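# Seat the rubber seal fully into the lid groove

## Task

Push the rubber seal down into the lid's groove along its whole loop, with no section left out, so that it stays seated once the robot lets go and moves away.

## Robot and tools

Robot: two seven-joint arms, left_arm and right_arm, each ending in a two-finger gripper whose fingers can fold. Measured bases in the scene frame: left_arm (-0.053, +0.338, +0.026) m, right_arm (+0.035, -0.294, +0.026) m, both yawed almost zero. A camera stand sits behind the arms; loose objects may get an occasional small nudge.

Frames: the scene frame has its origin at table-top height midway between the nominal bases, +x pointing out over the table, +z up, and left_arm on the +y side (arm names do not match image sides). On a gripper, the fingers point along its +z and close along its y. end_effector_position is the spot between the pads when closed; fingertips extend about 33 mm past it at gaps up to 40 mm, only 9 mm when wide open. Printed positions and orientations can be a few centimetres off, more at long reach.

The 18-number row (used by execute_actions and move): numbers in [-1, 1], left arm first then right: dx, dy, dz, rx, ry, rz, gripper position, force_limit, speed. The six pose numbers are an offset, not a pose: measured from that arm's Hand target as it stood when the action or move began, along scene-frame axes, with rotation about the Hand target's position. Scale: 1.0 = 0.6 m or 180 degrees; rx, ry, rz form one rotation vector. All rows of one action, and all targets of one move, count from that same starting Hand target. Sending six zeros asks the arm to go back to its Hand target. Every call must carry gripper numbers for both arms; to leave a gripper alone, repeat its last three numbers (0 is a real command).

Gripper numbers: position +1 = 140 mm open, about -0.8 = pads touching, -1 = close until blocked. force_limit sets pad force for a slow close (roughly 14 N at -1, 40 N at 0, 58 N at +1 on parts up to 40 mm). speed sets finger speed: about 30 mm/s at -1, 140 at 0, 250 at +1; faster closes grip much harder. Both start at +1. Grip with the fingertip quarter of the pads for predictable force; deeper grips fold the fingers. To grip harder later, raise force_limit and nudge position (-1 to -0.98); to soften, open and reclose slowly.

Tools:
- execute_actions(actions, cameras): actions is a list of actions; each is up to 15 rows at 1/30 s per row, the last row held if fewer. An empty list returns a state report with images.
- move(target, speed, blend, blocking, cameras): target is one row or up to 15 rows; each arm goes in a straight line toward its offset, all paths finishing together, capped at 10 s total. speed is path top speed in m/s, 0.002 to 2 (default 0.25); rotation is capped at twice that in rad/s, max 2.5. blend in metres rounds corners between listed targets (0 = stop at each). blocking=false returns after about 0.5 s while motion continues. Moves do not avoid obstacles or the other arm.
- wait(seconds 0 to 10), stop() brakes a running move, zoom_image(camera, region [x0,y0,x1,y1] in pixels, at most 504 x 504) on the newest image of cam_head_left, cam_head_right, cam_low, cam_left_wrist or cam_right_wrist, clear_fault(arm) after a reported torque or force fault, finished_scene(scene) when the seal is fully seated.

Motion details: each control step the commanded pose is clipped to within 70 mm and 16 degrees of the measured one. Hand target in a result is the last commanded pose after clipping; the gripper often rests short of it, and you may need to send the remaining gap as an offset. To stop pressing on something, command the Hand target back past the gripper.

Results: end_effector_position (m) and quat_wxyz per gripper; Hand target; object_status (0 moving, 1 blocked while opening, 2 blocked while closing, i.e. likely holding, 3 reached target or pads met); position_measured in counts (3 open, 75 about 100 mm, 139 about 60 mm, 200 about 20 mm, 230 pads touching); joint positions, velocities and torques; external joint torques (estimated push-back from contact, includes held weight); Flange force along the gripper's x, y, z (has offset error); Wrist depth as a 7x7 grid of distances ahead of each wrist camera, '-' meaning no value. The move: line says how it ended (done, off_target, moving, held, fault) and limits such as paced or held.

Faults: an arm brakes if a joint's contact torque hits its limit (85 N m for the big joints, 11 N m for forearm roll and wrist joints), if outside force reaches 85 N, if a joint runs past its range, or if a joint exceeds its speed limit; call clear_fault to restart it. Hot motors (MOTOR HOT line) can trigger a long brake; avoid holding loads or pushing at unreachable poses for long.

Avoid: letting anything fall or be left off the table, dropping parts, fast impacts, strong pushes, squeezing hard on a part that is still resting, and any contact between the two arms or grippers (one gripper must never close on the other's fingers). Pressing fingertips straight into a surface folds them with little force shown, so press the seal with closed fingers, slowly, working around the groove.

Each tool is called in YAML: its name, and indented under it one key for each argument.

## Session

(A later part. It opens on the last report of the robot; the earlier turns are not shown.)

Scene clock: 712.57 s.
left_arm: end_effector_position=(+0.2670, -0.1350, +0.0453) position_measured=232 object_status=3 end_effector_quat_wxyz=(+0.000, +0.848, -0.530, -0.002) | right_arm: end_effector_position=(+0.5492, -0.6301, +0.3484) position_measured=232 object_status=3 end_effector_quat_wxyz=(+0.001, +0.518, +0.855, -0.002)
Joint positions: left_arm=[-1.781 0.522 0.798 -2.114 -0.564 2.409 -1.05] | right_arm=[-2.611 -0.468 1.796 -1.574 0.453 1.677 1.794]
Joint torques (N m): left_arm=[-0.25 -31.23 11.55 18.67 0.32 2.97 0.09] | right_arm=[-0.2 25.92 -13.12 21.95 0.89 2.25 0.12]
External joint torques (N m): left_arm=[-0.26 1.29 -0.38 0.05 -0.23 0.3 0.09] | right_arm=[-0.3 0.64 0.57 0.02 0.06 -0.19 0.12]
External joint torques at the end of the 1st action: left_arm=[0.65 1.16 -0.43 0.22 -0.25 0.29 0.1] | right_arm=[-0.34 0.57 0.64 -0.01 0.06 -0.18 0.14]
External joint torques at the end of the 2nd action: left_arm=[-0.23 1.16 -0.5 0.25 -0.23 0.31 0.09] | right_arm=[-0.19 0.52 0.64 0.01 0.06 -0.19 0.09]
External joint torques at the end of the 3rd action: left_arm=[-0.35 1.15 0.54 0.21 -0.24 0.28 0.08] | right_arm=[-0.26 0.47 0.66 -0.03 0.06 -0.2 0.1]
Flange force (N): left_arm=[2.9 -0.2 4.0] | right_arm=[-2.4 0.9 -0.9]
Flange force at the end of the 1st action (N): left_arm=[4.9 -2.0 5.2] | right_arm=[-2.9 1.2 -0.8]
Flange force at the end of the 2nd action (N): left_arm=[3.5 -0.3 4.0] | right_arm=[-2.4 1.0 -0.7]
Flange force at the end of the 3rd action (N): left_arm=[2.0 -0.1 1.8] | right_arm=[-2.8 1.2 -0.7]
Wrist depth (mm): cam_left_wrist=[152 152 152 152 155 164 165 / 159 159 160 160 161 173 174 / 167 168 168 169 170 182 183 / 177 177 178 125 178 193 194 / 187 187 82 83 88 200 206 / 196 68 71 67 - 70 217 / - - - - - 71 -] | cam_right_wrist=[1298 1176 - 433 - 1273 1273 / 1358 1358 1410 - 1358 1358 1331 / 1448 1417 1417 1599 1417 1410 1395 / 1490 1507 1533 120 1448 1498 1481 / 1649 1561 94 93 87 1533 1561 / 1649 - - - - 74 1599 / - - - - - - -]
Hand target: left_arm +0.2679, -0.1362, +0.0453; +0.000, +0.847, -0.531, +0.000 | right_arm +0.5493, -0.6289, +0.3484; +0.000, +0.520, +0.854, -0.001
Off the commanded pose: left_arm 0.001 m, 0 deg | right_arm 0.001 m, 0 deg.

execute_actions:
  actions:
    - [[0,0,-0.002,0,0,0,-1,-1,-0.5,0,0,0,0,0,0,-1,-1,-0.5]]
    - [[0,0,-0.002,0,0,0,-1,-1,-0.5,0,0,0,0,0,0,-1,-1,-0.5]]
    - [[0,0,-0.002,0,0,0,-1,-1,-0.5,0,0,0,0,0,0,-1,-1,-0.5]]

execute_actions:
  actions:
    - [[0,0,-0.002,0,0,0,-1,-1,-0.5,0,0,0,0,0,0,-1,-1,-0.5]]
    - [[0,0,-0.002,0,0,0,-1,-1,-0.5,0,0,0,0,0,0,-1,-1,-0.5]]
    - [[0,0,-0.002,0,0,0,-1,-1,-0.5,0,0,0,0,0,0,-1,-1,-0.5]]

Scene clock: 720.20 s.
left_arm: end_effector_position=(+0.2672, -0.1352, +0.0432) position_measured=232 object_status=3 end_effector_quat_wxyz=(+0.000, +0.848, -0.530, -0.002) | right_arm: end_effector_position=(+0.5492, -0.6301, +0.3484) position_measured=232 object_status=3 end_effector_quat_wxyz=(+0.001, +0.518, +0.855, -0.002)
Joint positions: left_arm=[-1.773 0.524 0.789 -2.113 -0.566 2.413 -1.049] | right_arm=[-2.611 -0.468 1.796 -1.574 0.453 1.677 1.794]
Joint torques (N m): left_arm=[0 -29.47 10.4 18.08 -0.06 3.49 0.14] | right_arm=[-0.24 25.92 -13.14 21.93 0.9 2.24 0.13]
External joint torques (N m): left_arm=[-0.11 3.14 -1.52 -0.33 -0.6 0.85 0.14] | right_arm=[-0.27 0.53 0.64 0 0.07 -0.19 0.13]
External joint torques at the end of the 1st action: left_arm=[-0.05 1.16 -0.23 0.13 -0.24 0.25 0.09] | right_arm=[-0.32 0.6 0.53 0.05 0.06 -0.19 0.11]
External joint torques at the end of the 2nd action: left_arm=[0.02 2 -0.63 0.19 -0.4 0.64 0.07] | right_arm=[-0.11 0.47 0.74 0.03 0.08 -0.2 0.09]
Flange force (N): left_arm=[6.6 -1.1 11.6] | right_arm=[-2.7 1.2 -0.8]
Flange force at the end of the 1st action (N): left_arm=[3.1 -0.6 3.7] | right_arm=[-2.7 1.0 -1.0]
Flange force at the end of the 2nd action (N): left_arm=[5.3 -1.0 7.1] | right_arm=[-2.5 1.2 -0.7]
Wrist depth (mm): cam_left_wrist=[150 150 150 150 153 162 163 / 156 157 158 158 159 171 172 / 165 165 166 167 169 181 182 / 174 175 176 138 177 190 192 / 185 185 82 83 88 198 204 / 194 68 71 67 - 70 215 / - - - - - 71 -] | cam_right_wrist=[1317 1304 - - - 1291 1273 / 1365 1351 1358 - 1456 1338 1351 / 1417 1410 1410 1387 1402 1433 1440 / 1515 1533 1515 120 1473 1498 1498 / 1628 1599 94 93 87 1533 1570 / 1691 - - - - 74 1618 / - - - - - - -]
Hand target: left_arm +0.2679, -0.1362, +0.0417; +0.000, +0.847, -0.531, +0.000 | right_arm +0.5493, -0.6289, +0.3484; +0.000, +0.520, +0.854, -0.001
Off the commanded pose: left_arm 0.002 m, 0 deg | right_arm 0.001 m, 0 deg.

Scene clock: 721.90 s.
left_arm: end_effector_position=(+0.2684, -0.1370, +0.0432) position_measured=232 object_status=3 end_effector_quat_wxyz=(+0.003, +0.849, -0.529, -0.001) | right_arm: end_effector_position=(+0.5492, -0.6301, +0.3484) position_measured=232 object_status=3 end_effector_quat_wxyz=(+0.001, +0.518, +0.855, -0.002)
Joint positions: left_arm=[-1.764 0.524 0.782 -2.11 -0.569 2.417 -1.048] | right_arm=[-2.611 -0.468 1.796 -1.574 0.453 1.677 1.794]
Joint torques (N m): left_arm=[-0.16 -26.48 8.67 16.64 -0.21 3.87 0.18] | right_arm=[-0.2 25.93 -13.13 21.92 0.89 2.24 0.12]
External joint torques (N m): left_arm=[-0.25 6.3 -3.15 -1.79 -0.76 1.21 0.18] | right_arm=[-0.28 0.65 0.58 -0.02 0.07 -0.2 0.12]
External joint torques at the end of the 1st action: left_arm=[-0.54 4.29 -2.02 -0.79 -0.69 1.04 0.13] | right_arm=[-0.19 0.72 0.6 0.17 0.08 -0.18 0.12]
External joint torques at the end of the 2nd action: left_arm=[-0.69 5.4 -2.23 -1.33 -0.71 1.05 0.16] | right_arm=[-0.29 0.66 0.59 0.09 0.07 -0.19 0.11]
Flange force (N): left_arm=[9.3 -1.4 21.5] | right_arm=[-2.2 0.8 -0.8]
Flange force at the end of the 1st action (N): left_arm=[7.0 -0.5 14.7] | right_arm=[-2.3 1.1 -1.2]
Flange force at the end of the 2nd action (N): left_arm=[7.5 -0.4 17.1] | right_arm=[-2.8 1.1 -1.1]
Wrist depth (mm): cam_left_wrist=[150 149 150 151 153 163 164 / 157 157 158 158 160 171 173 / 165 165 166 167 169 181 182 / 174 174 175 125 177 191 192 / 184 185 82 83 88 198 204 / 193 67 71 67 - 70 215 / - - - - - 71 -] | cam_right_wrist=[1311 1254 - - 440 1291 1317 / 1344 1358 1417 - 1373 1331 1351 / 1425 1448 1433 1425 1433 1417 1425 / 1515 1542 1533 120 1473 1481 1481 / 1579 1589 88 93 87 1533 1599 / 1670 - - - - 74 1589 / - - - - - - -]
Hand target: left_arm +0.2679, -0.1362, +0.0381; +0.000, +0.847, -0.531, +0.000 | right_arm +0.5493, -0.6289, +0.3484; +0.000, +0.520, +0.854, -0.001
Off the commanded pose: left_arm 0.005 m, 0 deg | right_arm 0.001 m, 0 deg.

move:
  target:
    - [0,0,0.045,0,0,0,-1,-1,-0.5,0,0,0,0,0,0,-1,-1,-0.5]
    - [-0.0418,-0.0335,0.045,0,0,0,-0.45,-1,-0.5,0,0,0,0,0,0,-1,-1,-0.5]
  speed: [0.06,0.1]
  cameras: ["cam_left_wrist"]

Scene clock: 737.70 s.
left_arm: end_effector_position=(+0.2433, -0.1562, +0.0651) position_measured=186 object_status=0 end_effector_quat_wxyz=(+0.000, +0.846, -0.534, +0.001) | right_arm: end_effector_position=(+0.5492, -0.6301, +0.3484) position_measured=232 object_status=3 end_effector_quat_wxyz=(+0.001, +0.518, +0.855, -0.002)
Joint positions: left_arm=[-1.859 0.492 0.831 -2.102 -0.528 2.379 -1.122] | right_arm=[-2.611 -0.468 1.796 -1.574 0.453 1.677 1.794]
Joint torques (N m): left_arm=[-0.73 -30.53 11.7 19.62 0.52 2.54 -0.38] | right_arm=[-0.21 25.91 -13.18 21.95 0.89 2.24 0.11]
External joint torques (N m): left_arm=[-0.85 0.87 0.01 0.49 -0.06 -0.12 -0.37] | right_arm=[-0.2 0.45 0.66 -0.04 0.06 -0.21 0.11]
Flange force (N): left_arm=[2.7 1.7 -0.1] | right_arm=[-2.5 1.1 -0.7]
Wrist depth (mm): cam_left_wrist=[169 170 170 172 180 183 183 / 178 178 179 180 191 192 193 / 187 188 188 189 201 203 203 / 197 198 196 195 209 214 212 / 209 89 94 209 88 88 228 / - 68 75 237 - 72 67 / - - - 256 - 73 -] | cam_right_wrist=[1311 1481 - - - 1291 1273 / 1373 1365 1373 - 1291 1344 1331 / 1433 1425 1433 1515 1402 1425 1425 / 1533 1490 1490 120 1465 1498 1570 / 1570 1579 94 93 87 1515 1551 / 1639 - - - - 74 1599 / - - - - - - -]
Hand target: left_arm +0.2428, -0.1563, +0.0651; +0.000, +0.847, -0.531, +0.000 | right_arm +0.5493, -0.6289, +0.3484; +0.000, +0.520, +0.854, -0.001
Off the commanded pose: left_arm 0.001 m, 0 deg | right_arm 0.001 m, 0 deg.
move: done
Images, in order (width x height): cam_left_wrist 896x504.

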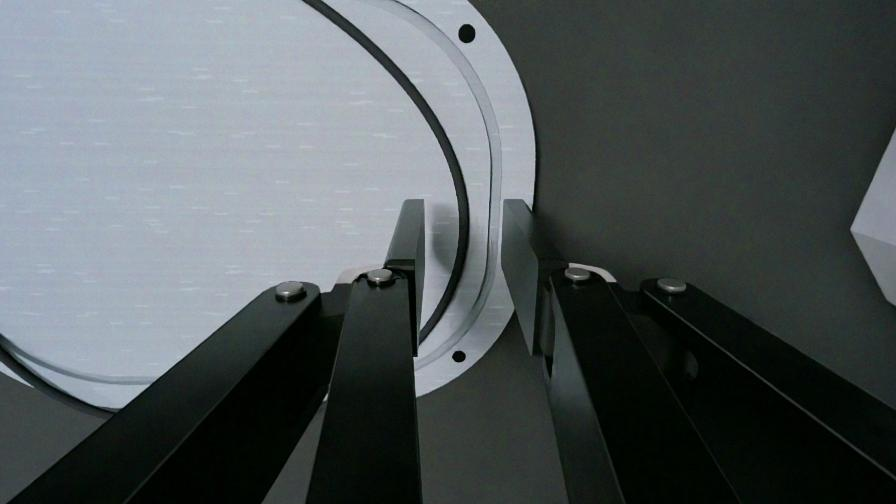

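move:
  target:
    - [0,0,-0.0345,0,0,0,-0.45,-1,-0.5,0,0,0,0,0,0,-1,-1,-0.5]
    - [0,0,-0.0345,0,0,0,-1,-1,-1,0,0,0,0,0,0,-1,-1,-0.5]
  speed: [0.05,0.05]
  cameras: ["cam_left_wrist"]

Scene clock: 749.33 s.
left_arm: end_effector_position=(+0.2421, -0.1545, +0.0438) position_measured=225 object_status=0 end_effector_quat_wxyz=(-0.001, +0.848, -0.530, -0.002) | right_arm: end_effector_position=(+0.5492, -0.6301, +0.3484) position_measured=232 object_status=3 end_effector_quat_wxyz=(+0.001, +0.518, +0.855, -0.002)
Joint positions: left_arm=[-1.824 0.53 0.787 -2.101 -0.563 2.406 -1.108] | right_arm=[-2.611 -0.468 1.796 -1.574 0.453 1.677 1.794]
Joint torques (N m): left_arm=[-0.3 -31.97 11.67 18.9 0.38 2.97 0.07] | right_arm=[-0.23 25.93 -13.12 21.97 0.89 2.25 0.12]
External joint torques (N m): left_arm=[-0.21 0.94 -0.22 0.41 -0.17 0.33 0.07] | right_arm=[-0.21 0.65 0.65 0.09 0.07 -0.19 0.12]
Flange force (N): left_arm=[3.2 -0.1 2.9] | right_arm=[-2.5 1.1 -1.0]
Wrist depth (mm): cam_left_wrist=[151 150 151 151 162 162 164 / 157 157 158 159 169 171 172 / 166 166 167 168 178 181 182 / 175 176 176 119 187 191 192 / 186 185 83 83 87 199 205 / 196 - 73 67 - 71 215 / - - - - - 72 -] | cam_right_wrist=[1304 1248 - - 441 1260 1285 / 1373 1351 1373 - 1248 1351 1331 / 1433 1425 1433 1358 1380 1410 1417 / 1490 1498 1490 120 1473 1490 1465 / 1628 1570 94 93 87 1570 1589 / 1670 - - - - 74 1628 / - - - - - - -]
Hand target: left_arm +0.2428, -0.1563, +0.0444; +0.000, +0.847, -0.531, +0.000 | right_arm +0.5493, -0.6289, +0.3484; +0.000, +0.520, +0.854, -0.001
Off the commanded pose: left_arm 0.002 m, 0 deg | right_arm 0.001 m, 0 deg.
move: done
Images, in order (width x height): cam_left_wrist 896x504.

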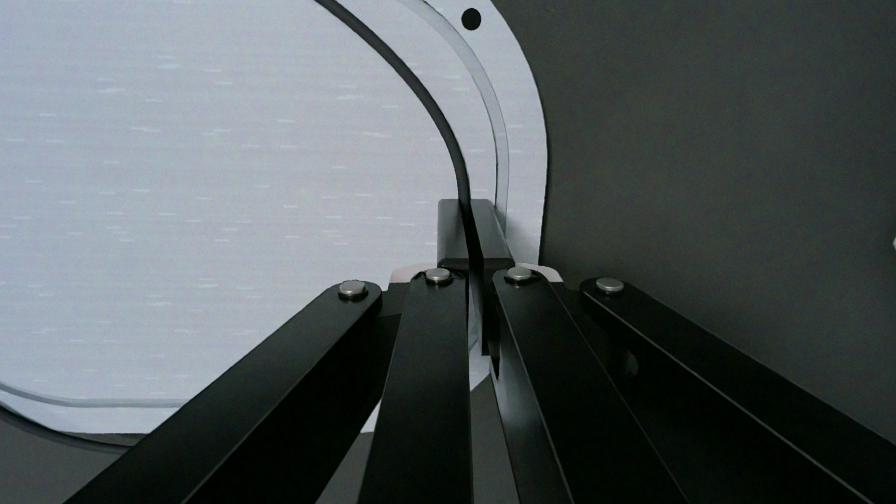

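move:
  target:
    - [0,0,0.0133,0,0,0,-1,-1,-1,0,0,0,0,0,0,-1,-1,-0.5]
    - [-0.0203,-0.0098,0.0133,0,0,0,-1,-1,-1,0,0,0,0,0,0,-1,-1,-0.5]
    - [-0.0203,-0.0098,0.004,0,0,0,-1,-1,-1,0,0,0,0,0,0,-1,-1,-0.5]
  speed: [0.04,0.04,0.03]
  cameras: ["cam_left_wrist"]

zoom_image:
  camera: "cam_left_wrist"
  region: [380, 0, 580, 260]

Scene clock: 757.17 s.
left_arm: end_effector_position=(+0.2301, -0.1621, +0.0478) position_measured=225 object_status=2 end_effector_quat_wxyz=(+0.000, +0.846, -0.533, -0.001) | right_arm: end_effector_position=(+0.5492, -0.6301, +0.3484) position_measured=232 object_status=3 end_effector_quat_wxyz=(+0.001, +0.518, +0.855, -0.002)
Joint positions: left_arm=[-1.859 0.524 0.799 -2.102 -0.562 2.402 -1.126] | right_arm=[-2.611 -0.468 1.796 -1.574 0.453 1.677 1.794]
Joint velocities: left_arm=[0.002 0 -0.001 0.001 -0.004 0.002 0.001] | right_arm=[within noise]
Joint torques (N m): left_arm=[-0.02 -31.14 11.73 18.45 0.05 2.98 -0.14] | right_arm=[-0.21 25.91 -13.12 21.94 0.89 2.24 0.13]
External joint torques (N m): left_arm=[-0.04 1.36 -0.23 -0.05 -0.51 0.34 -0.14] | right_arm=[-0.15 0.54 0.7 0.04 0.07 -0.2 0.14]
Flange force (N): left_arm=[3.0 0.0 4.4] | right_arm=[-2.3 1.2 -0.8]
Wrist depth (mm): cam_left_wrist=[153 154 154 158 166 167 168 / 161 162 162 164 175 176 176 / 170 170 171 171 185 185 186 / 179 180 180 119 193 196 195 / 190 189 83 83 87 203 209 / 200 - 73 67 - 71 220 / - - - - - 72 -] | cam_right_wrist=[1317 1298 - - 445 1273 1267 / 1344 1351 1338 462 1358 1365 1298 / 1448 1402 1417 1481 1410 1387 1410 / 1507 1498 1524 120 1473 1490 1473 / 1618 1570 94 93 87 87 1589 / 1702 - - - - 74 1599 / - - - - - - -]
Hand target: left_arm +0.2306, -0.1622, +0.0468; +0.000, +0.847, -0.531, +0.000 | right_arm +0.5493, -0.6289, +0.3484; +0.000, +0.520, +0.854, -0.001
Off the commanded pose: left_arm 0.001 m, 0 deg | right_arm 0.001 m, 0 deg.
move: done
Images, in order (width x height): cam_left_wrist 896x504.

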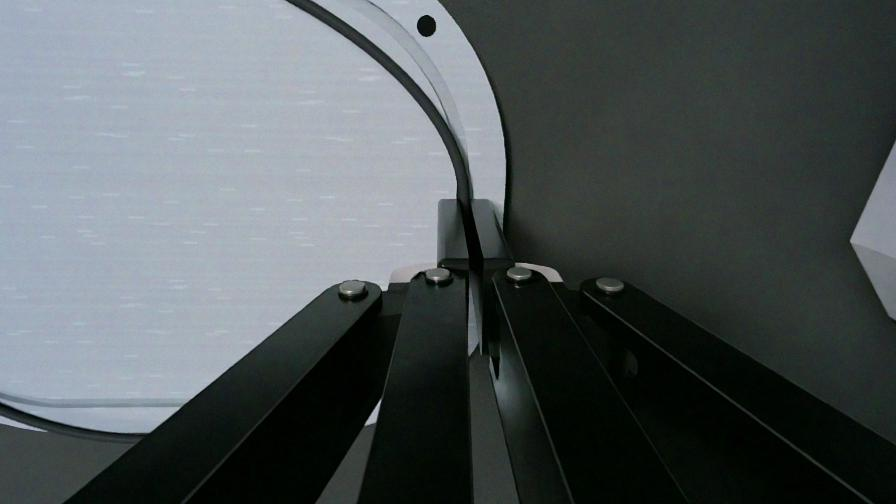

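Scaled by 1.938 from the camera's 896x504 image, which has a finer 1280x720 frame.

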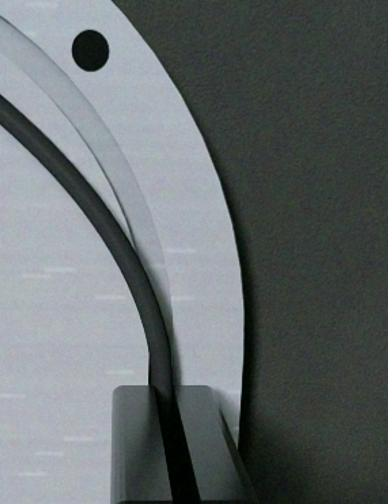

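move:
  target:
    - [-0.001,-0.0005,-0.0055,0,0,0,-1,-1,-1,0,0,0,0,0,0,-1,-1,-0.5]
    - [-0.001,-0.0005,-0.0055,0,0,0,-0.6,-1,-1,0,0,0,0,0,0,-1,-1,-0.5]
  speed: [0.03,0.04]
  cameras: ["cam_left_wrist"]

zoom_image:
  camera: "cam_left_wrist"
  region: [380, 0, 580, 260]

Scene clock: 766.90 s.
left_arm: end_effector_position=(+0.2296, -0.1623, +0.0443) position_measured=205 object_status=0 end_effector_quat_wxyz=(+0.000, +0.847, -0.531, -0.001) | right_arm: end_effector_position=(+0.5492, -0.6301, +0.3484) position_measured=232 object_status=3 end_effector_quat_wxyz=(+0.001, +0.518, +0.855, -0.002)
Joint positions: left_arm=[-1.854 0.531 0.792 -2.102 -0.568 2.408 -1.126] | right_arm=[-2.611 -0.468 1.796 -1.574 0.453 1.677 1.794]
Joint torques (N m): left_arm=[-0.33 -31.57 11.7 18.42 0.15 2.97 -0.08] | right_arm=[-0.19 25.91 -13.14 21.95 0.89 2.25 0.1]
External joint torques (N m): left_arm=[-0.31 1.24 -0.31 -0.07 -0.41 0.32 -0.08] | right_arm=[-0.19 0.52 0.66 -0.02 0.06 -0.2 0.1]
Flange force (N): left_arm=[2.2 0.4 3.8] | right_arm=[-2.3 1.0 -0.7]
Wrist depth (mm): cam_left_wrist=[152 150 151 155 163 163 164 / 158 158 159 160 171 172 173 / 166 167 167 168 180 182 182 / 176 177 175 170 189 191 191 / 186 185 91 94 88 85 205 / 195 67 72 195 - 70 212 / - - - - - 71 -] | cam_right_wrist=[1317 1373 - - - 1304 1279 / 1380 1365 1279 - 1373 1324 1365 / 1417 1456 1433 1507 1395 1425 1417 / 1551 1507 1473 120 1473 1498 1473 / 1608 1551 94 93 87 1524 1570 / 1659 - - - - 74 1589 / - - - - - - -]
Hand target: left_arm +0.2300, -0.1625, +0.0435; +0.000, +0.847, -0.531, +0.000 | right_arm +0.5493, -0.6289, +0.3484; +0.000, +0.520, +0.854, -0.001
Off the commanded pose: left_arm 0.001 m, 0 deg | right_arm 0.001 m, 0 deg.
move: done
Images, in order (width x height): cam_left_wrist 896x504.

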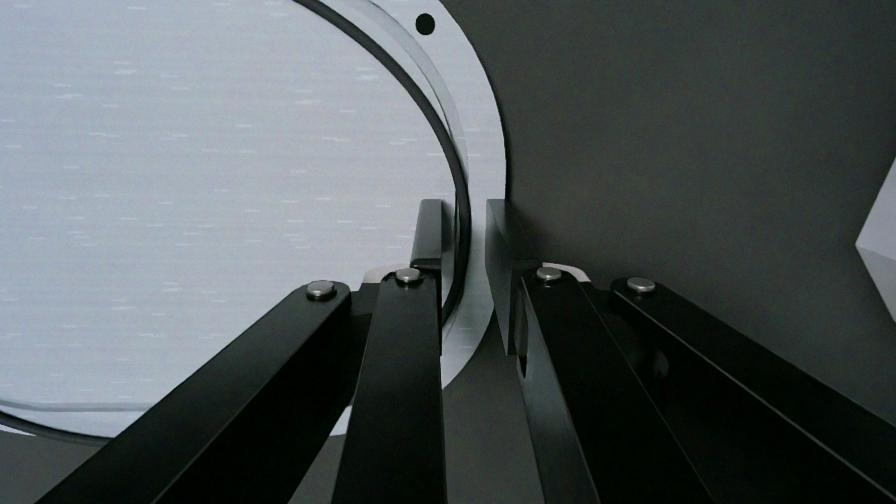

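Scaled by 1.938 from the camera's 896x504 image, which has a finer 1280x720 frame.

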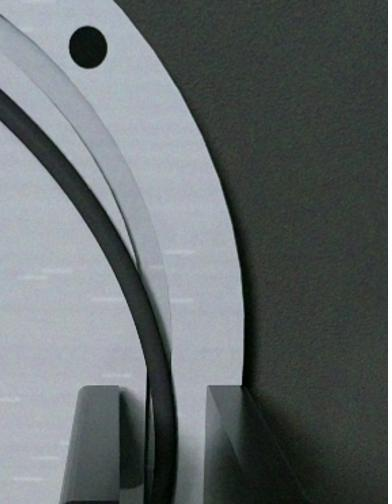

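move:
  target:
    - [0,0,0.0333,0,0,0,-0.6,-1,-1,0,0,0,0,0,0,-1,-1,-0.5]
    - [0,0,0.034,0,0,0,-1,-1,-0.5,0,0,0,0,0,0,-1,-1,-0.5]
    - [0,0,0.003,0,0,0,-1,-1,-0.5,0,0,0,0,0,0,-1,-1,-0.5]
    - [0,0,-0.01,0,0,0,-1,-1,-0.5,0,0,0,0,0,0,-1,-1,-0.5]
  speed: [0.08,0.08,0.05,0.01]
  cameras: ["cam_left_wrist"]

zoom_image:
  camera: "cam_left_wrist"
  region: [380, 0, 580, 260]

Scene clock: 777.93 s.
left_arm: end_effector_position=(+0.2313, -0.1644, +0.0439) position_measured=232 object_status=3 end_effector_quat_wxyz=(+0.004, +0.849, -0.529, +0.001) | right_arm: end_effector_position=(+0.5492, -0.6301, +0.3484) position_measured=232 object_status=3 end_effector_quat_wxyz=(+0.001, +0.518, +0.855, -0.002)
Joint positions: left_arm=[-1.843 0.531 0.783 -2.1 -0.576 2.414 -1.124] | right_arm=[-2.611 -0.468 1.796 -1.574 0.453 1.677 1.794]
Joint velocities: left_arm=[0.003 -0.002 -0.004 0.002 0.001 0.004 0.002] | right_arm=[within noise]
Joint torques (N m): left_arm=[0.14 -25.9 8.34 16.16 -0.25 3.49 0.14] | right_arm=[-0.21 25.91 -13.14 21.93 0.88 2.25 0.14]
External joint torques (N m): left_arm=[0.2 6.99 -3.51 -2.27 -0.81 0.84 0.14] | right_arm=[-0.02 0.45 0.81 0.03 0.07 -0.2 0.14]
Flange force (N): left_arm=[10.8 -1.4 23.4] | right_arm=[-2.2 1.3 -0.7]
Wrist depth (mm): cam_left_wrist=[151 150 151 154 163 164 165 / 157 157 159 160 171 173 173 / 165 166 167 168 181 182 182 / 174 175 176 125 189 192 191 / 185 185 82 83 88 199 205 / 194 68 71 67 - 70 215 / - - - - - 71 -] | cam_right_wrist=[1317 449 449 - - 1298 1273 / 1365 1373 1351 - 1317 1351 1338 / 1448 1417 1417 1515 1387 1425 1410 / 1498 1533 1481 120 1481 1490 1402 / 1608 1618 94 93 87 1533 1542 / 1681 - - - - 74 1570 / - - - - - - -]
Hand target: left_arm +0.2300, -0.1625, +0.0375; +0.000, +0.847, -0.531, +0.000 | right_arm +0.5493, -0.6289, +0.3484; +0.000, +0.520, +0.854, -0.001
Off the commanded pose: left_arm 0.007 m, 0 deg | right_arm 0.001 m, 0 deg.
move: off_target (left_arm)
Images, in order (width x height): cam_left_wrist 896x504.

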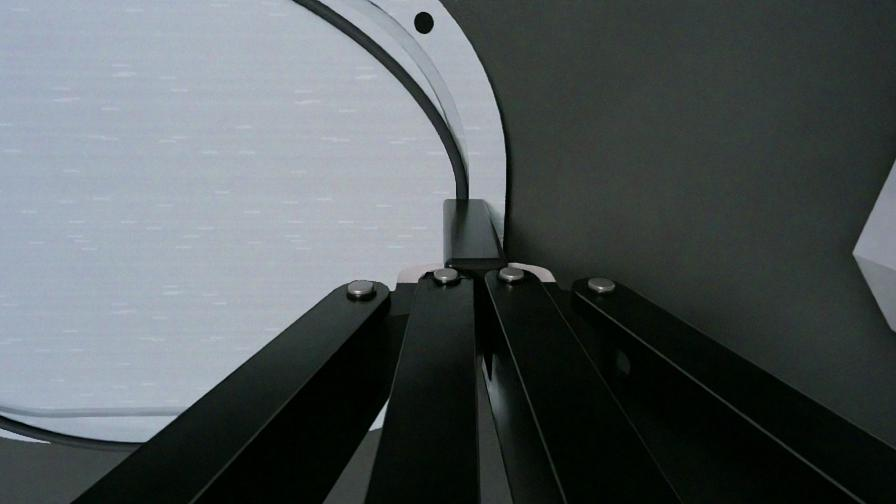

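Scaled by 1.938 from the camera's 896x504 image, which has a finer 1280x720 frame.

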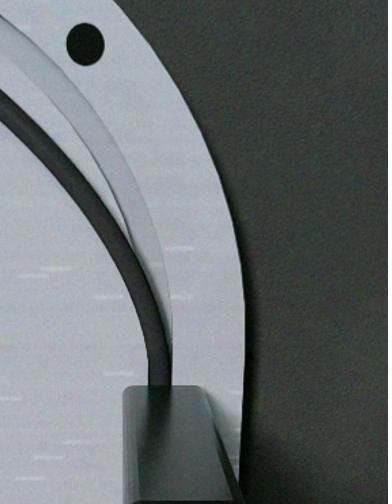

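move:
  target:
    - [0,0,0.0833,0,0,0,-1,-1,-0.5,0,0,0,0,0,0,-1,-1,-0.5]
    - [0.1633,0.2408,0.354,0,0,-0.5,-0.45,-1,-0.5,0,0,0,0,0,0,-1,-1,-0.5]
  speed: [0.1,0.3]
  blend: [0.03,0]
  cameras: ["cam_head_left","cam_head_right","cam_left_wrist"]

zoom_image:
  camera: "cam_head_right"
  region: [420, 320, 580, 480]

Scene clock: 794.33 s.
left_arm: end_effector_position=(+0.3288, -0.0181, +0.2500) position_measured=186 object_status=0 end_effector_quat_wxyz=(+0.001, -0.225, +0.974, -0.001) | right_arm: end_effector_position=(+0.5492, -0.6301, +0.3484) position_measured=232 object_status=3 end_effector_quat_wxyz=(+0.001, +0.518, +0.855, -0.002)
Joint positions: left_arm=[-1.824 -0.158 1.019 -2.151 0.155 2.065 0.25] | right_arm=[-2.611 -0.468 1.796 -1.574 0.453 1.677 1.794]
Joint torques (N m): left_arm=[-0.84 -10.17 -3.92 24.55 0.15 2.35 0.1] | right_arm=[-0.2 25.92 -13.11 21.93 0.89 2.24 0.11]
External joint torques (N m): left_arm=[-0.86 1.37 0.35 0.38 -0.51 -0.22 0.1] | right_arm=[-0.37 0.85 0.44 0.11 0.06 -0.17 0.11]
Flange force (N): left_arm=[-4.1 -12.6 2.2] | right_arm=[-2.2 0.6 -1.2]
Wrist depth (mm): cam_left_wrist=[341 336 333 339 347 349 351 / 358 355 349 356 364 365 369 / 375 375 367 374 383 387 389 / 397 400 383 388 398 407 411 / 420 84 94 423 88 88 436 / - 68 75 449 - 72 67 / - - - 485 - 73 -] | cam_right_wrist=[1285 1311 - - - 1279 1279 / 1358 1380 1402 - 1267 1344 1324 / 1448 1433 1425 1796 1417 1410 1425 / 1524 1515 1490 120 1507 1498 1433 / 1608 1570 94 93 87 1561 1570 / 1681 - - - - 74 1589 / - - - - - - -]
Hand target: left_arm +0.3280, -0.0180, +0.2499; +0.000, -0.224, +0.975, +0.000 | right_arm +0.5493, -0.6289, +0.3484; +0.000, +0.520, +0.854, -0.001
Off the commanded pose: left_arm 0.001 m, 0 deg | right_arm 0.001 m, 0 deg.
move: done; blend cut to 0.0249 m at target 1
Images, in order (width x height): cam_head_left 896x504, cam_head_right 896x504, cam_left_wrist 896x504.

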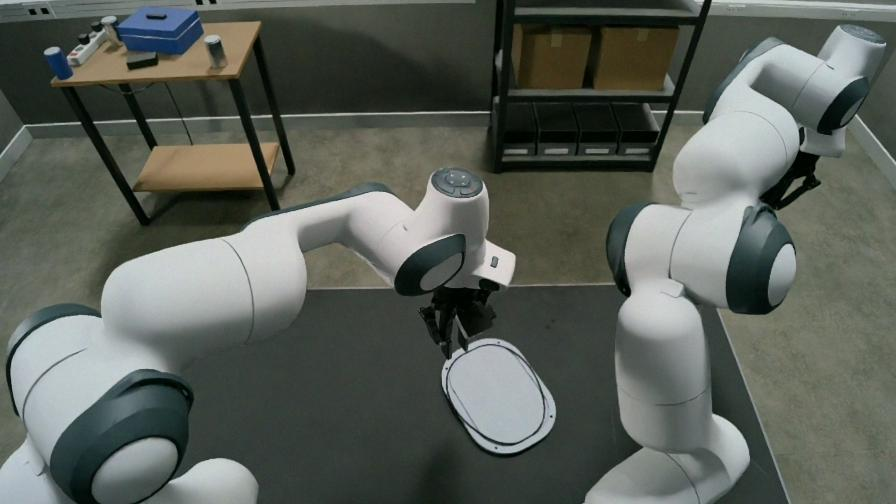

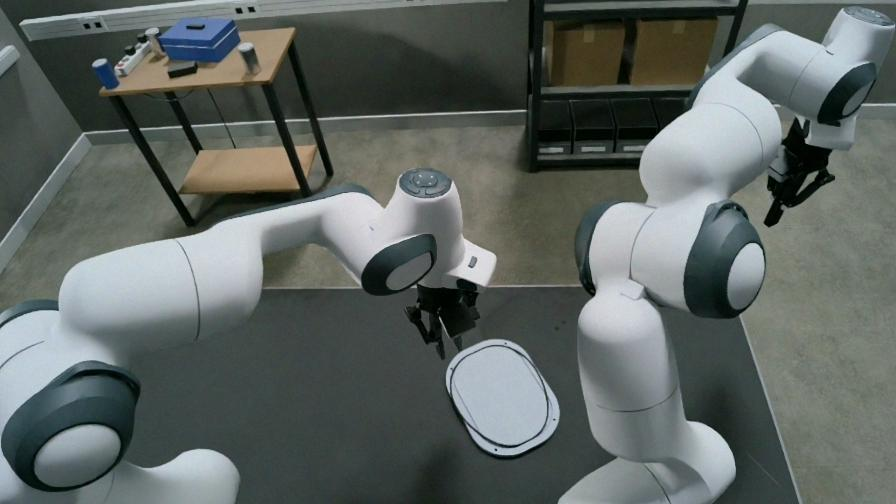

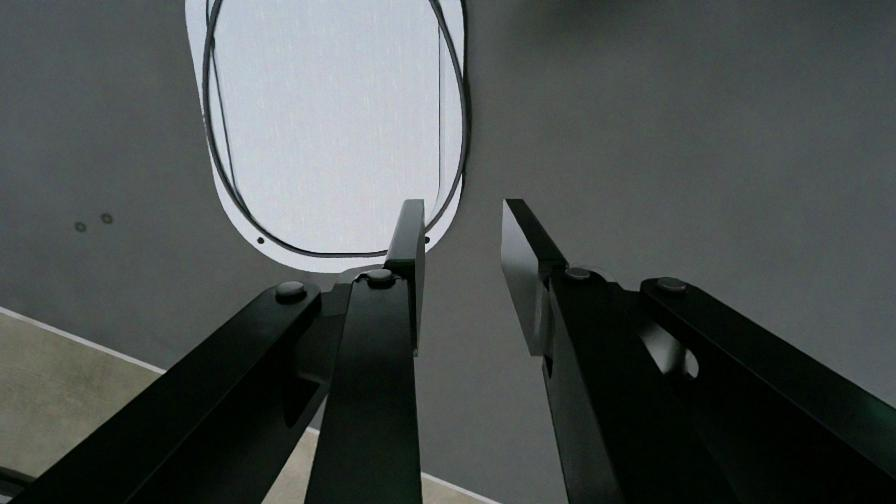

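Scaled by 3.150 from the camera's 896x504 image, which has a finer 1280x720 frame.

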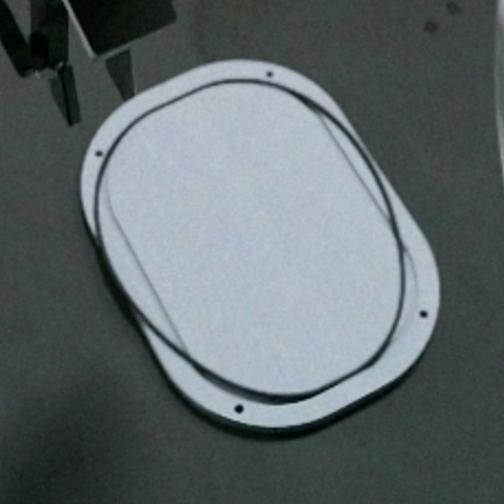

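move:
  target:
    - [-0.0508,-0.0092,-0.3083,0,0,0,-0.45,-1,-0.5,0,0,0,0,0,0,-1,-1,-0.5]
  speed: [0.15]
  cameras: ["cam_left_wrist"]

zoom_image:
  camera: "cam_left_wrist"
  region: [380, 0, 580, 260]

Scene clock: 811.57 s.
left_arm: end_effector_position=(+0.2962, -0.0214, +0.0637) position_measured=186 object_status=3 end_effector_quat_wxyz=(-0.001, -0.226, +0.974, +0.004) | right_arm: end_effector_position=(+0.5492, -0.6301, +0.3484) position_measured=232 object_status=3 end_effector_quat_wxyz=(+0.001, +0.518, +0.855, -0.002)
Joint positions: left_arm=[-1.707 0.264 0.867 -2.377 -0.343 2.514 0.557] | right_arm=[-2.611 -0.468 1.796 -1.574 0.453 1.677 1.794]
Joint velocities: left_arm=[0 0 0 -0.001 0 0 0.006] | right_arm=[within noise]
Joint torques (N m): left_arm=[-0.29 -23.1 5.76 19.3 0.35 2.82 0.18] | right_arm=[-0.24 25.92 -13.17 21.92 0.89 2.23 0.14]
External joint torques (N m): left_arm=[-0.18 0.25 -0.22 0.46 -0.09 0.31 0.17] | right_arm=[-0.28 0.54 0.6 -0.05 0.06 -0.21 0.14]
Flange force (N): left_arm=[-0.8 -2.4 2.3] | right_arm=[-2.4 1.0 -0.7]
Wrist depth (mm): cam_left_wrist=[166 166 167 172 179 182 183 / 174 176 176 180 190 191 192 / 183 184 185 188 200 201 203 / 194 194 194 195 207 213 215 / 205 89 94 211 88 88 227 / - 68 75 231 - 72 67 / - - - 252 - 73 -] | cam_right_wrist=[1298 1448 - - - 1291 1291 / 1358 1358 1456 - 1387 1351 1338 / 1417 1433 1448 1533 1433 1410 1402 / 1524 1498 1515 120 1473 1524 1490 / 1608 1570 94 93 87 1570 1579 / 1670 - - - - 74 1618 / - - - - - - -]
Hand target: left_arm +0.2975, -0.0235, +0.0649; +0.000, -0.224, +0.975, +0.000 | right_arm +0.5493, -0.6289, +0.3484; +0.000, +0.520, +0.854, -0.001
Off the commanded pose: left_arm 0.003 m, 0 deg | right_arm 0.001 m, 0 deg.
move: done
Images, in order (width x height): cam_left_wrist 896x504.

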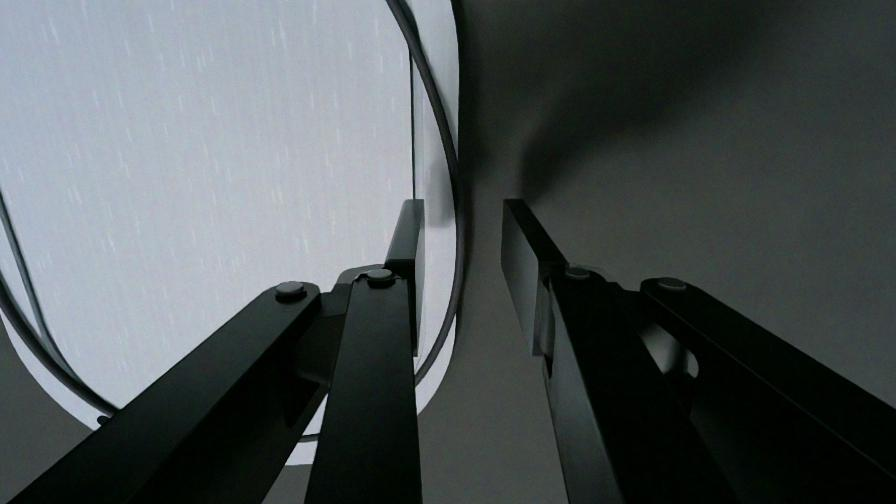

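Scaled by 1.938 from the camera's 896x504 image, which has a finer 1280x720 frame.

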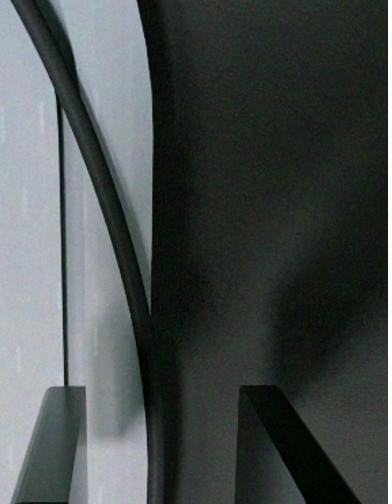

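move:
  target:
    - [0.0009,-0.003,-0.034,0,0,0,-0.45,-1,-0.5,0,0,0,0,0,0,-1,-1,-0.5]
    - [0.0009,-0.003,-0.034,0,0,0,-1,-1,-1,0,0,0,0,0,0,-1,-1,-0.5]
  speed: [0.05,0.05]
  cameras: ["cam_left_wrist"]

zoom_image:
  camera: "cam_left_wrist"
  region: [380, 0, 580, 260]

Scene clock: 823.70 s.
left_arm: end_effector_position=(+0.2973, -0.0243, +0.0442) position_measured=225 object_status=0 end_effector_quat_wxyz=(-0.001, -0.225, +0.974, +0.002) | right_arm: end_effector_position=(+0.5492, -0.6301, +0.3484) position_measured=232 object_status=3 end_effector_quat_wxyz=(+0.001, +0.518, +0.855, -0.002)
Joint positions: left_arm=[-1.647 0.319 0.796 -2.368 -0.411 2.551 0.605] | right_arm=[-2.611 -0.468 1.796 -1.574 0.453 1.677 1.794]
Joint torques (N m): left_arm=[-0.22 -24.81 6.52 17.88 0.19 2.64 0.12] | right_arm=[-0.22 25.92 -13.11 21.96 0.89 2.24 0.11]
External joint torques (N m): left_arm=[-0.12 1.07 -0.3 -0.11 -0.23 0.12 0.12] | right_arm=[-0.11 0.54 0.75 0.09 0.08 -0.2 0.11]
Flange force (N): left_arm=[-1.1 -2.9 4.7] | right_arm=[-2.5 1.3 -0.9]
Wrist depth (mm): cam_left_wrist=[150 149 150 152 163 163 164 / 156 157 158 162 171 172 174 / 165 165 166 169 180 181 182 / 173 175 175 119 189 191 193 / 184 183 83 83 87 198 205 / 193 - 73 67 - 71 215 / - - - - - 72 -] | cam_right_wrist=[1304 1298 - - - 1273 1298 / 1365 1351 1285 - 1279 1351 1331 / 1433 1440 1417 1515 1425 1425 1387 / 1515 1515 1490 120 1498 1498 1481 / 1599 1570 93 93 87 1542 1579 / 1639 - - - - 74 1579 / - - - - - - -]
Hand target: left_arm +0.2980, -0.0253, +0.0445; +0.000, -0.224, +0.975, +0.000 | right_arm +0.5493, -0.6289, +0.3484; +0.000, +0.520, +0.854, -0.001
Off the commanded pose: left_arm 0.001 m, 0 deg | right_arm 0.001 m, 0 deg.
move: done
Images, in order (width x height): cam_left_wrist 896x504.

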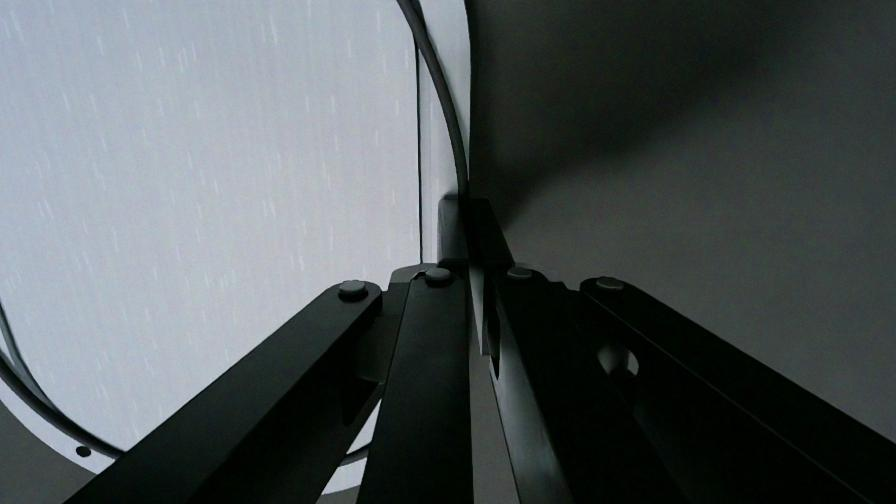

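Scaled by 1.938 from the camera's 896x504 image, which has a finer 1280x720 frame.

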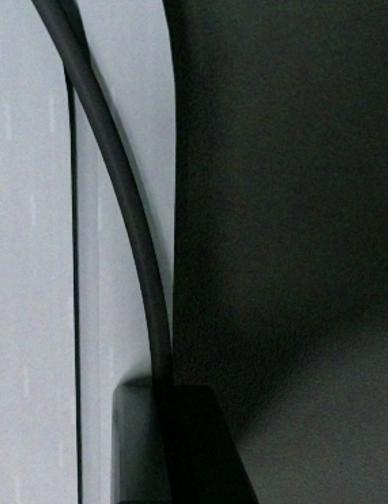

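move:
  target:
    - [0,0,0.0133,0,0,0,-1,-1,-1,0,0,0,0,0,0,-1,-1,-0.5]
    - [0.0104,-0.0215,0.0133,0,0,0,-1,-1,-1,0,0,0,0,0,0,-1,-1,-0.5]
    - [0.0104,-0.0215,0.004,0,0,0,-1,-1,-1,0,0,0,0,0,0,-1,-1,-0.5]
  speed: [0.04,0.04,0.03]
  cameras: ["cam_left_wrist"]

zoom_image:
  camera: "cam_left_wrist"
  region: [380, 0, 580, 260]

Scene clock: 831.30 s.
left_arm: end_effector_position=(+0.3030, -0.0367, +0.0466) position_measured=225 object_status=2 end_effector_quat_wxyz=(-0.001, -0.225, +0.974, +0.003) | right_arm: end_effector_position=(+0.5492, -0.6301, +0.3484) position_measured=232 object_status=3 end_effector_quat_wxyz=(+0.001, +0.518, +0.855, -0.002)
Joint positions: left_arm=[-1.634 0.346 0.78 -2.32 -0.423 2.522 0.603] | right_arm=[-2.611 -0.468 1.796 -1.574 0.453 1.677 1.794]
Joint torques (N m): left_arm=[-0.26 -26.09 7.06 18.78 -0.07 2.77 0.18] | right_arm=[-0.19 25.91 -13.14 21.95 0.89 2.25 0.13]
External joint torques (N m): left_arm=[-0.17 1.09 -0.34 0.59 -0.5 0.27 0.17] | right_arm=[-0.17 0.58 0.64 0.06 0.06 -0.19 0.13]
Flange force (N): left_arm=[-1.9 -5.4 5.8] | right_arm=[-2.2 1.1 -0.9]
Wrist depth (mm): cam_left_wrist=[152 152 153 153 165 166 167 / 159 159 160 161 174 174 176 / 167 167 169 168 183 184 185 / 176 177 178 119 191 194 195 / 187 186 83 83 87 201 208 / 196 - 73 67 - 71 218 / - - - - - 72 -] | cam_right_wrist=[1324 1285 - - - 1279 1298 / 1351 1358 1298 - 1304 1331 1365 / 1456 1440 1425 1373 1433 1410 1410 / 1533 1507 1515 120 1440 1473 1507 / 1608 1551 94 93 87 1533 1570 / 1702 - - - - 74 1618 / - - - - - - -]
Hand target: left_arm +0.3043, -0.0382, +0.0469; +0.000, -0.224, +0.975, +0.000 | right_arm +0.5493, -0.6289, +0.3484; +0.000, +0.520, +0.854, -0.001
Off the commanded pose: left_arm 0.002 m, 0 deg | right_arm 0.001 m, 0 deg.
move: done
Images, in order (width x height): cam_left_wrist 896x504.

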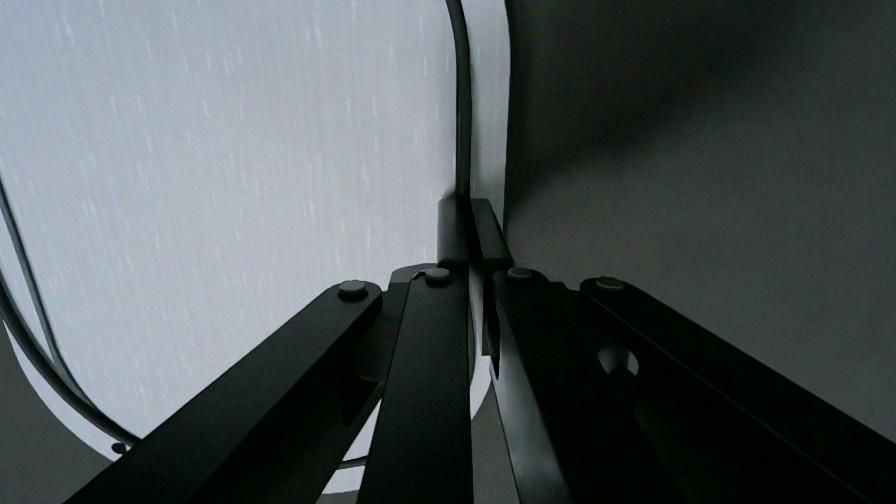

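Scaled by 1.938 from the camera's 896x504 image, which has a finer 1280x720 frame.

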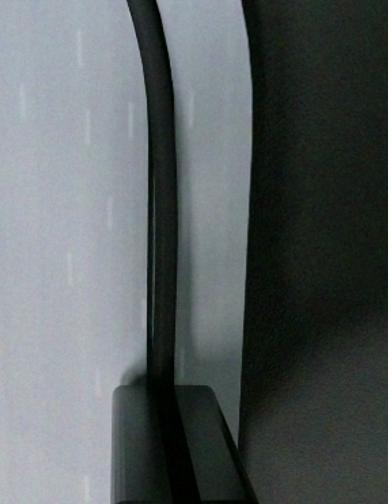

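move:
  target:
    - [0,0,-0.0058,0,0,0,-1,-1,-1,0,0,0,0,0,0,-1,-1,-0.5]
    - [0,0,-0.0058,0,0,0,-0.6,-1,-0.5,0,0,0,0,0,0,-1,-1,-0.5]
    - [0,0,0.0275,0,0,0,-0.6,-1,-0.5,0,0,0,0,0,0,-1,-1,-0.5]
  speed: [0.03,0.05,0.08]
  cameras: ["cam_left_wrist"]

move:
  target:
    - [0,0,0,0,0,0,-1,-1,-0.5,0,0,0,0,0,0,-1,-1,-0.5]
    - [0,0,-0.0315,0,0,0,-1,-1,-0.5,0,0,0,0,0,0,-1,-1,-0.5]
    - [0,0,-0.0435,0,0,0,-1,-1,-0.5,0,0,0,0,0,0,-1,-1,-0.5]
  speed: [0.08,0.06,0.01]
  cameras: ["cam_left_wrist"]

zoom_image:
  camera: "cam_left_wrist"
  region: [380, 0, 580, 260]

Scene clock: 847.23 s.
left_arm: end_effector_position=(+0.3053, -0.0394, +0.0636) position_measured=205 object_status=3 end_effector_quat_wxyz=(+0.000, -0.222, +0.975, -0.002) | right_arm: end_effector_position=(+0.5492, -0.6301, +0.3484) position_measured=232 object_status=3 end_effector_quat_wxyz=(+0.001, +0.518, +0.855, -0.002)
Joint positions: left_arm=[-1.663 0.307 0.818 -2.319 -0.38 2.501 0.58] | right_arm=[-2.611 -0.468 1.796 -1.574 0.453 1.677 1.794]
Joint velocities: left_arm=[0 0 0.002 0 -0.002 -0.002 -0.006] | right_arm=[within noise]
Joint torques (N m): left_arm=[-1.09 -25.21 7.43 18.86 0.93 2.28 -0.29] | right_arm=[-0.21 25.92 -13.1 21.96 0.9 2.24 0.15]
External joint torques (N m): left_arm=[-1.12 0.69 0.5 -0.05 0.48 -0.25 -0.28] | right_arm=[-0.18 0.62 0.67 0.12 0.08 -0.18 0.15]
Flange force (N): left_arm=[2.8 1.3 -4.1] | right_arm=[-2.5 1.2 -1.1]
Wrist depth (mm): cam_left_wrist=[167 167 168 168 178 180 181 / 175 176 176 179 189 190 191 / 185 185 186 185 200 200 201 / 195 196 195 137 209 212 212 / 207 205 91 94 88 86 225 / 230 67 72 71 - 70 234 / - - - - - 71 -] | cam_right_wrist=[1291 1465 - - - 1279 1285 / 1373 1344 1331 - 1344 1324 1344 / 1365 1433 1417 1440 1402 1433 1402 / 1542 1515 1481 120 1498 1473 1490 / 1570 1579 94 93 87 1533 1589 / 1681 - - - - 74 1579 / - - - - - - -]
Hand target: left_arm +0.3043, -0.0382, +0.0634; +0.000, -0.224, +0.975, +0.000 | right_arm +0.5493, -0.6289, +0.3484; +0.000, +0.520, +0.854, -0.001
Off the commanded pose: left_arm 0.002 m, 0 deg | right_arm 0.001 m, 0 deg.
move: done
Images, in order (width x height): cam_left_wrist 896x504.

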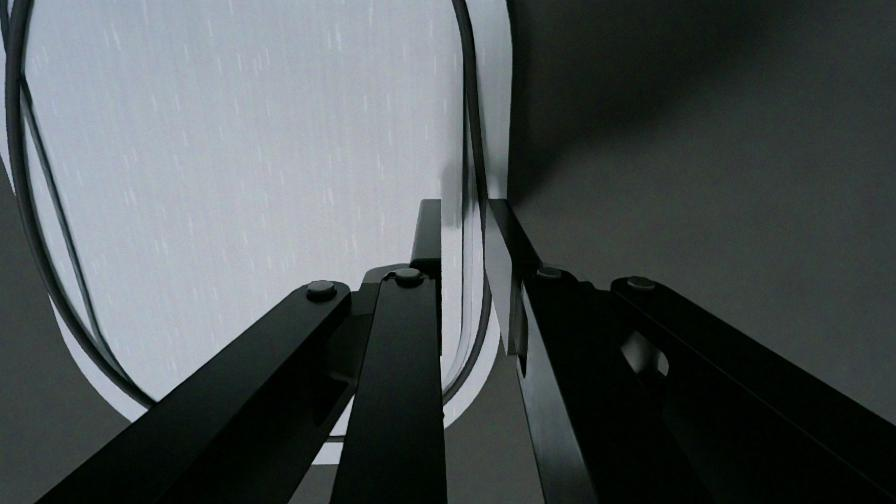

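Scene clock: 849.63 s.
left_arm: end_effector_position=(+0.3068, -0.0430, +0.0440) position_measured=232 object_status=3 end_effector_quat_wxyz=(+0.000, -0.226, +0.974, -0.006) | right_arm: end_effector_position=(+0.5492, -0.6301, +0.3484) position_measured=232 object_status=3 end_effector_quat_wxyz=(+0.001, +0.518, +0.855, -0.002)
Joint positions: left_arm=[-1.603 0.355 0.748 -2.312 -0.441 2.543 0.615] | right_arm=[-2.611 -0.468 1.796 -1.574 0.453 1.677 1.794]
Joint torques (N m): left_arm=[0.38 -20.91 5.45 14.84 -0.2 3.26 0.2] | right_arm=[-0.21 25.93 -13.14 21.95 0.9 2.25 0.12]
External joint torques (N m): left_arm=[0.34 7.14 -2.04 -3.22 -0.64 0.72 0.2] | right_arm=[0.01 0.49 0.8 0.12 0.09 -0.19 0.12]
Flange force (N): left_arm=[-4.0 -8.4 26.2] | right_arm=[-2.2 1.4 -0.9]
Wrist depth (mm): cam_left_wrist=[152 151 151 151 160 162 162 / 158 158 158 159 170 170 171 / 167 167 167 167 179 179 180 / 177 176 176 125 189 190 190 / 186 187 82 83 88 196 201 / 197 67 71 67 - 70 212 / - - - - - 71 -] | cam_right_wrist=[1279 1279 - 435 - 1273 1291 / 1380 1358 1365 - 1351 1317 1358 / 1440 1402 1425 1440 1433 1410 1440 / 1515 1515 1507 120 1490 1481 1524 / 1579 1579 94 93 87 1533 1570 / 1670 - - - - 74 1599 / - - - - - - -]
Hand target: left_arm +0.3043, -0.0382, +0.0373; +0.000, -0.224, +0.975, +0.000 | right_arm +0.5493, -0.6289, +0.3484; +0.000, +0.520, +0.854, -0.001
Off the commanded pose: left_arm 0.009 m, 1 deg | right_arm 0.001 m, 0 deg.
move: off_target (left_arm)
Images, in order (width x height): cam_left_wrist 896x504.

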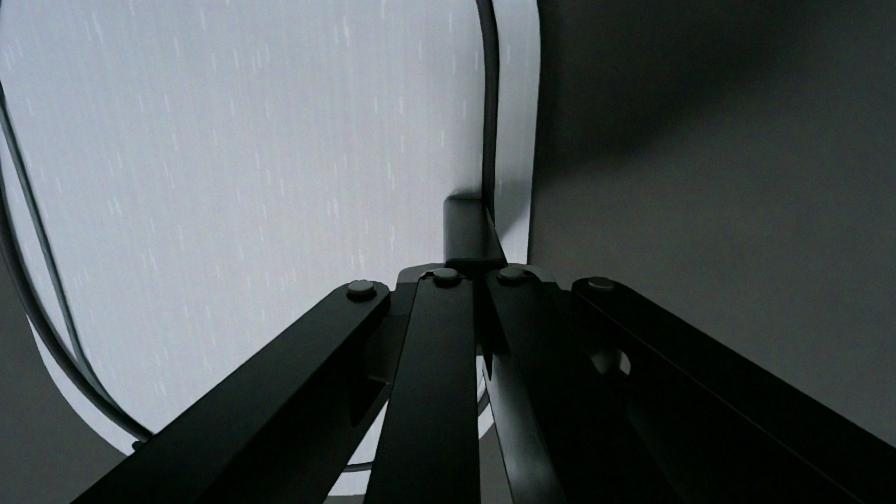

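Scaled by 1.938 from the camera's 896x504 image, which has a finer 1280x720 frame.

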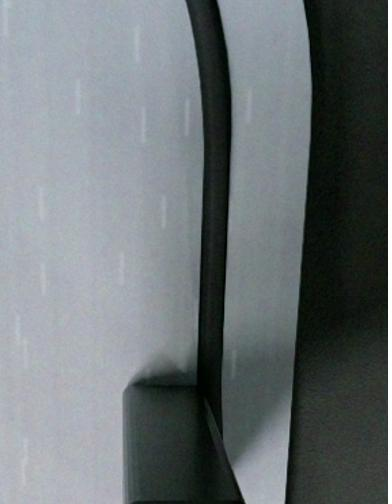

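move:
  target:
    - [0,0,0.0217,0,0,0,-1,-1,-0.5,0,0,0,0,0,0,-1,-1,-0.5]
    - [-0.0012,0.0052,0.0217,0,0,0,-1,-1,-0.5,0,0,0,0,0,0,-1,-1,-0.5]
    - [-0.0012,0.0052,0.003,0,0,0,-1,-1,-0.5,0,0,0,0,0,0,-1,-1,-0.5]
  speed: [0.05,0.05,0.02]
  cameras: ["cam_left_wrist"]

zoom_image:
  camera: "cam_left_wrist"
  region: [380, 0, 580, 260]

Scene clock: 873.87 s.
left_arm: end_effector_position=(+0.3045, -0.0361, +0.0440) position_measured=232 object_status=3 end_effector_quat_wxyz=(-0.002, -0.226, +0.974, -0.002) | right_arm: end_effector_position=(+0.5492, -0.6301, +0.3484) position_measured=232 object_status=3 end_effector_quat_wxyz=(+0.001, +0.518, +0.855, -0.002)
Joint positions: left_arm=[-1.61 0.345 0.76 -2.325 -0.433 2.537 0.614] | right_arm=[-2.611 -0.468 1.796 -1.574 0.453 1.677 1.794]
Joint velocities: left_arm=[-0.001 0 0 0.001 -0.001 0.001 0.006] | right_arm=[within noise]
Joint torques (N m): left_arm=[-0.5 -20.73 4.46 16.08 -0.56 3.52 0.15] | right_arm=[-0.19 25.89 -13.13 21.96 0.9 2.25 0.12]
External joint torques (N m): left_arm=[-0.51 6.85 -2.88 -2.03 -0.99 1 0.15] | right_arm=[-0.17 0.35 0.77 -0.07 0.07 -0.2 0.12]
Flange force (N): left_arm=[-3.6 -12.6 28.1] | right_arm=[-2.7 1.4 -0.5]
Wrist depth (mm): cam_left_wrist=[151 150 150 151 163 163 164 / 157 157 158 159 170 172 172 / 165 166 167 167 180 180 181 / 174 175 176 125 188 191 192 / 185 185 82 83 88 198 203 / 194 68 71 67 - 70 213 / - - - - - 70 -] | cam_right_wrist=[1304 1273 - - - 1279 1285 / 1365 1331 1285 - 1456 1338 1338 / 1433 1410 1417 1351 1448 1433 1425 / 1490 1542 1498 120 1473 1473 1498 / 1618 1589 94 93 87 1533 1570 / 1691 - - - - 74 1570 / - - - - - - -]
Hand target: left_arm +0.3036, -0.0351, +0.0391; +0.000, -0.224, +0.975, +0.000 | right_arm +0.5493, -0.6289, +0.3484; +0.000, +0.520, +0.854, -0.001
Off the commanded pose: left_arm 0.005 m, 0 deg | right_arm 0.001 m, 0 deg.
move: off_target (left_arm)
Images, in order (width x height): cam_left_wrist 896x504.

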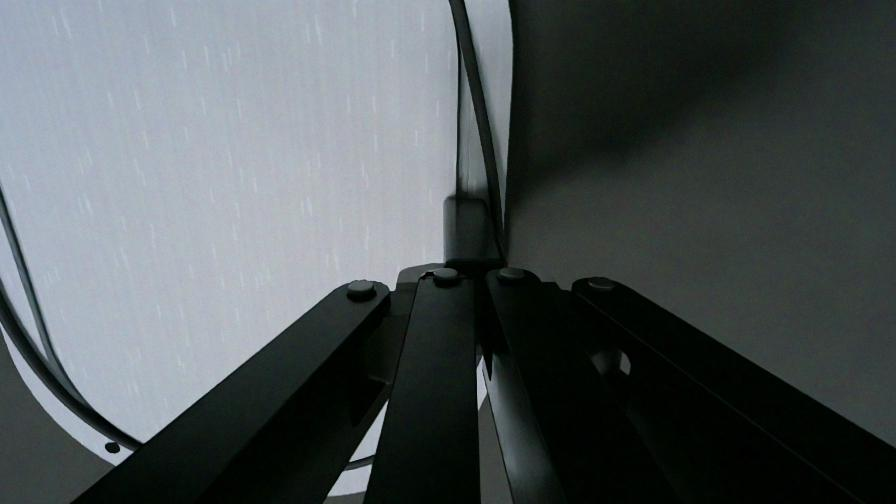

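Scaled by 1.938 from the camera's 896x504 image, which has a finer 1280x720 frame.

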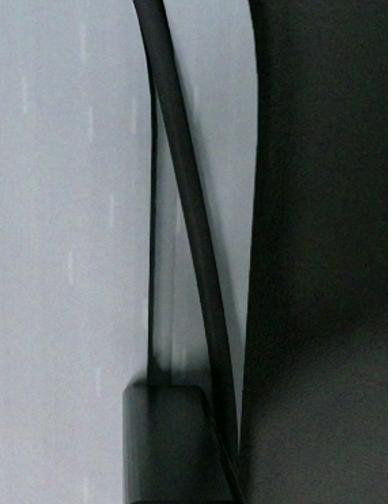

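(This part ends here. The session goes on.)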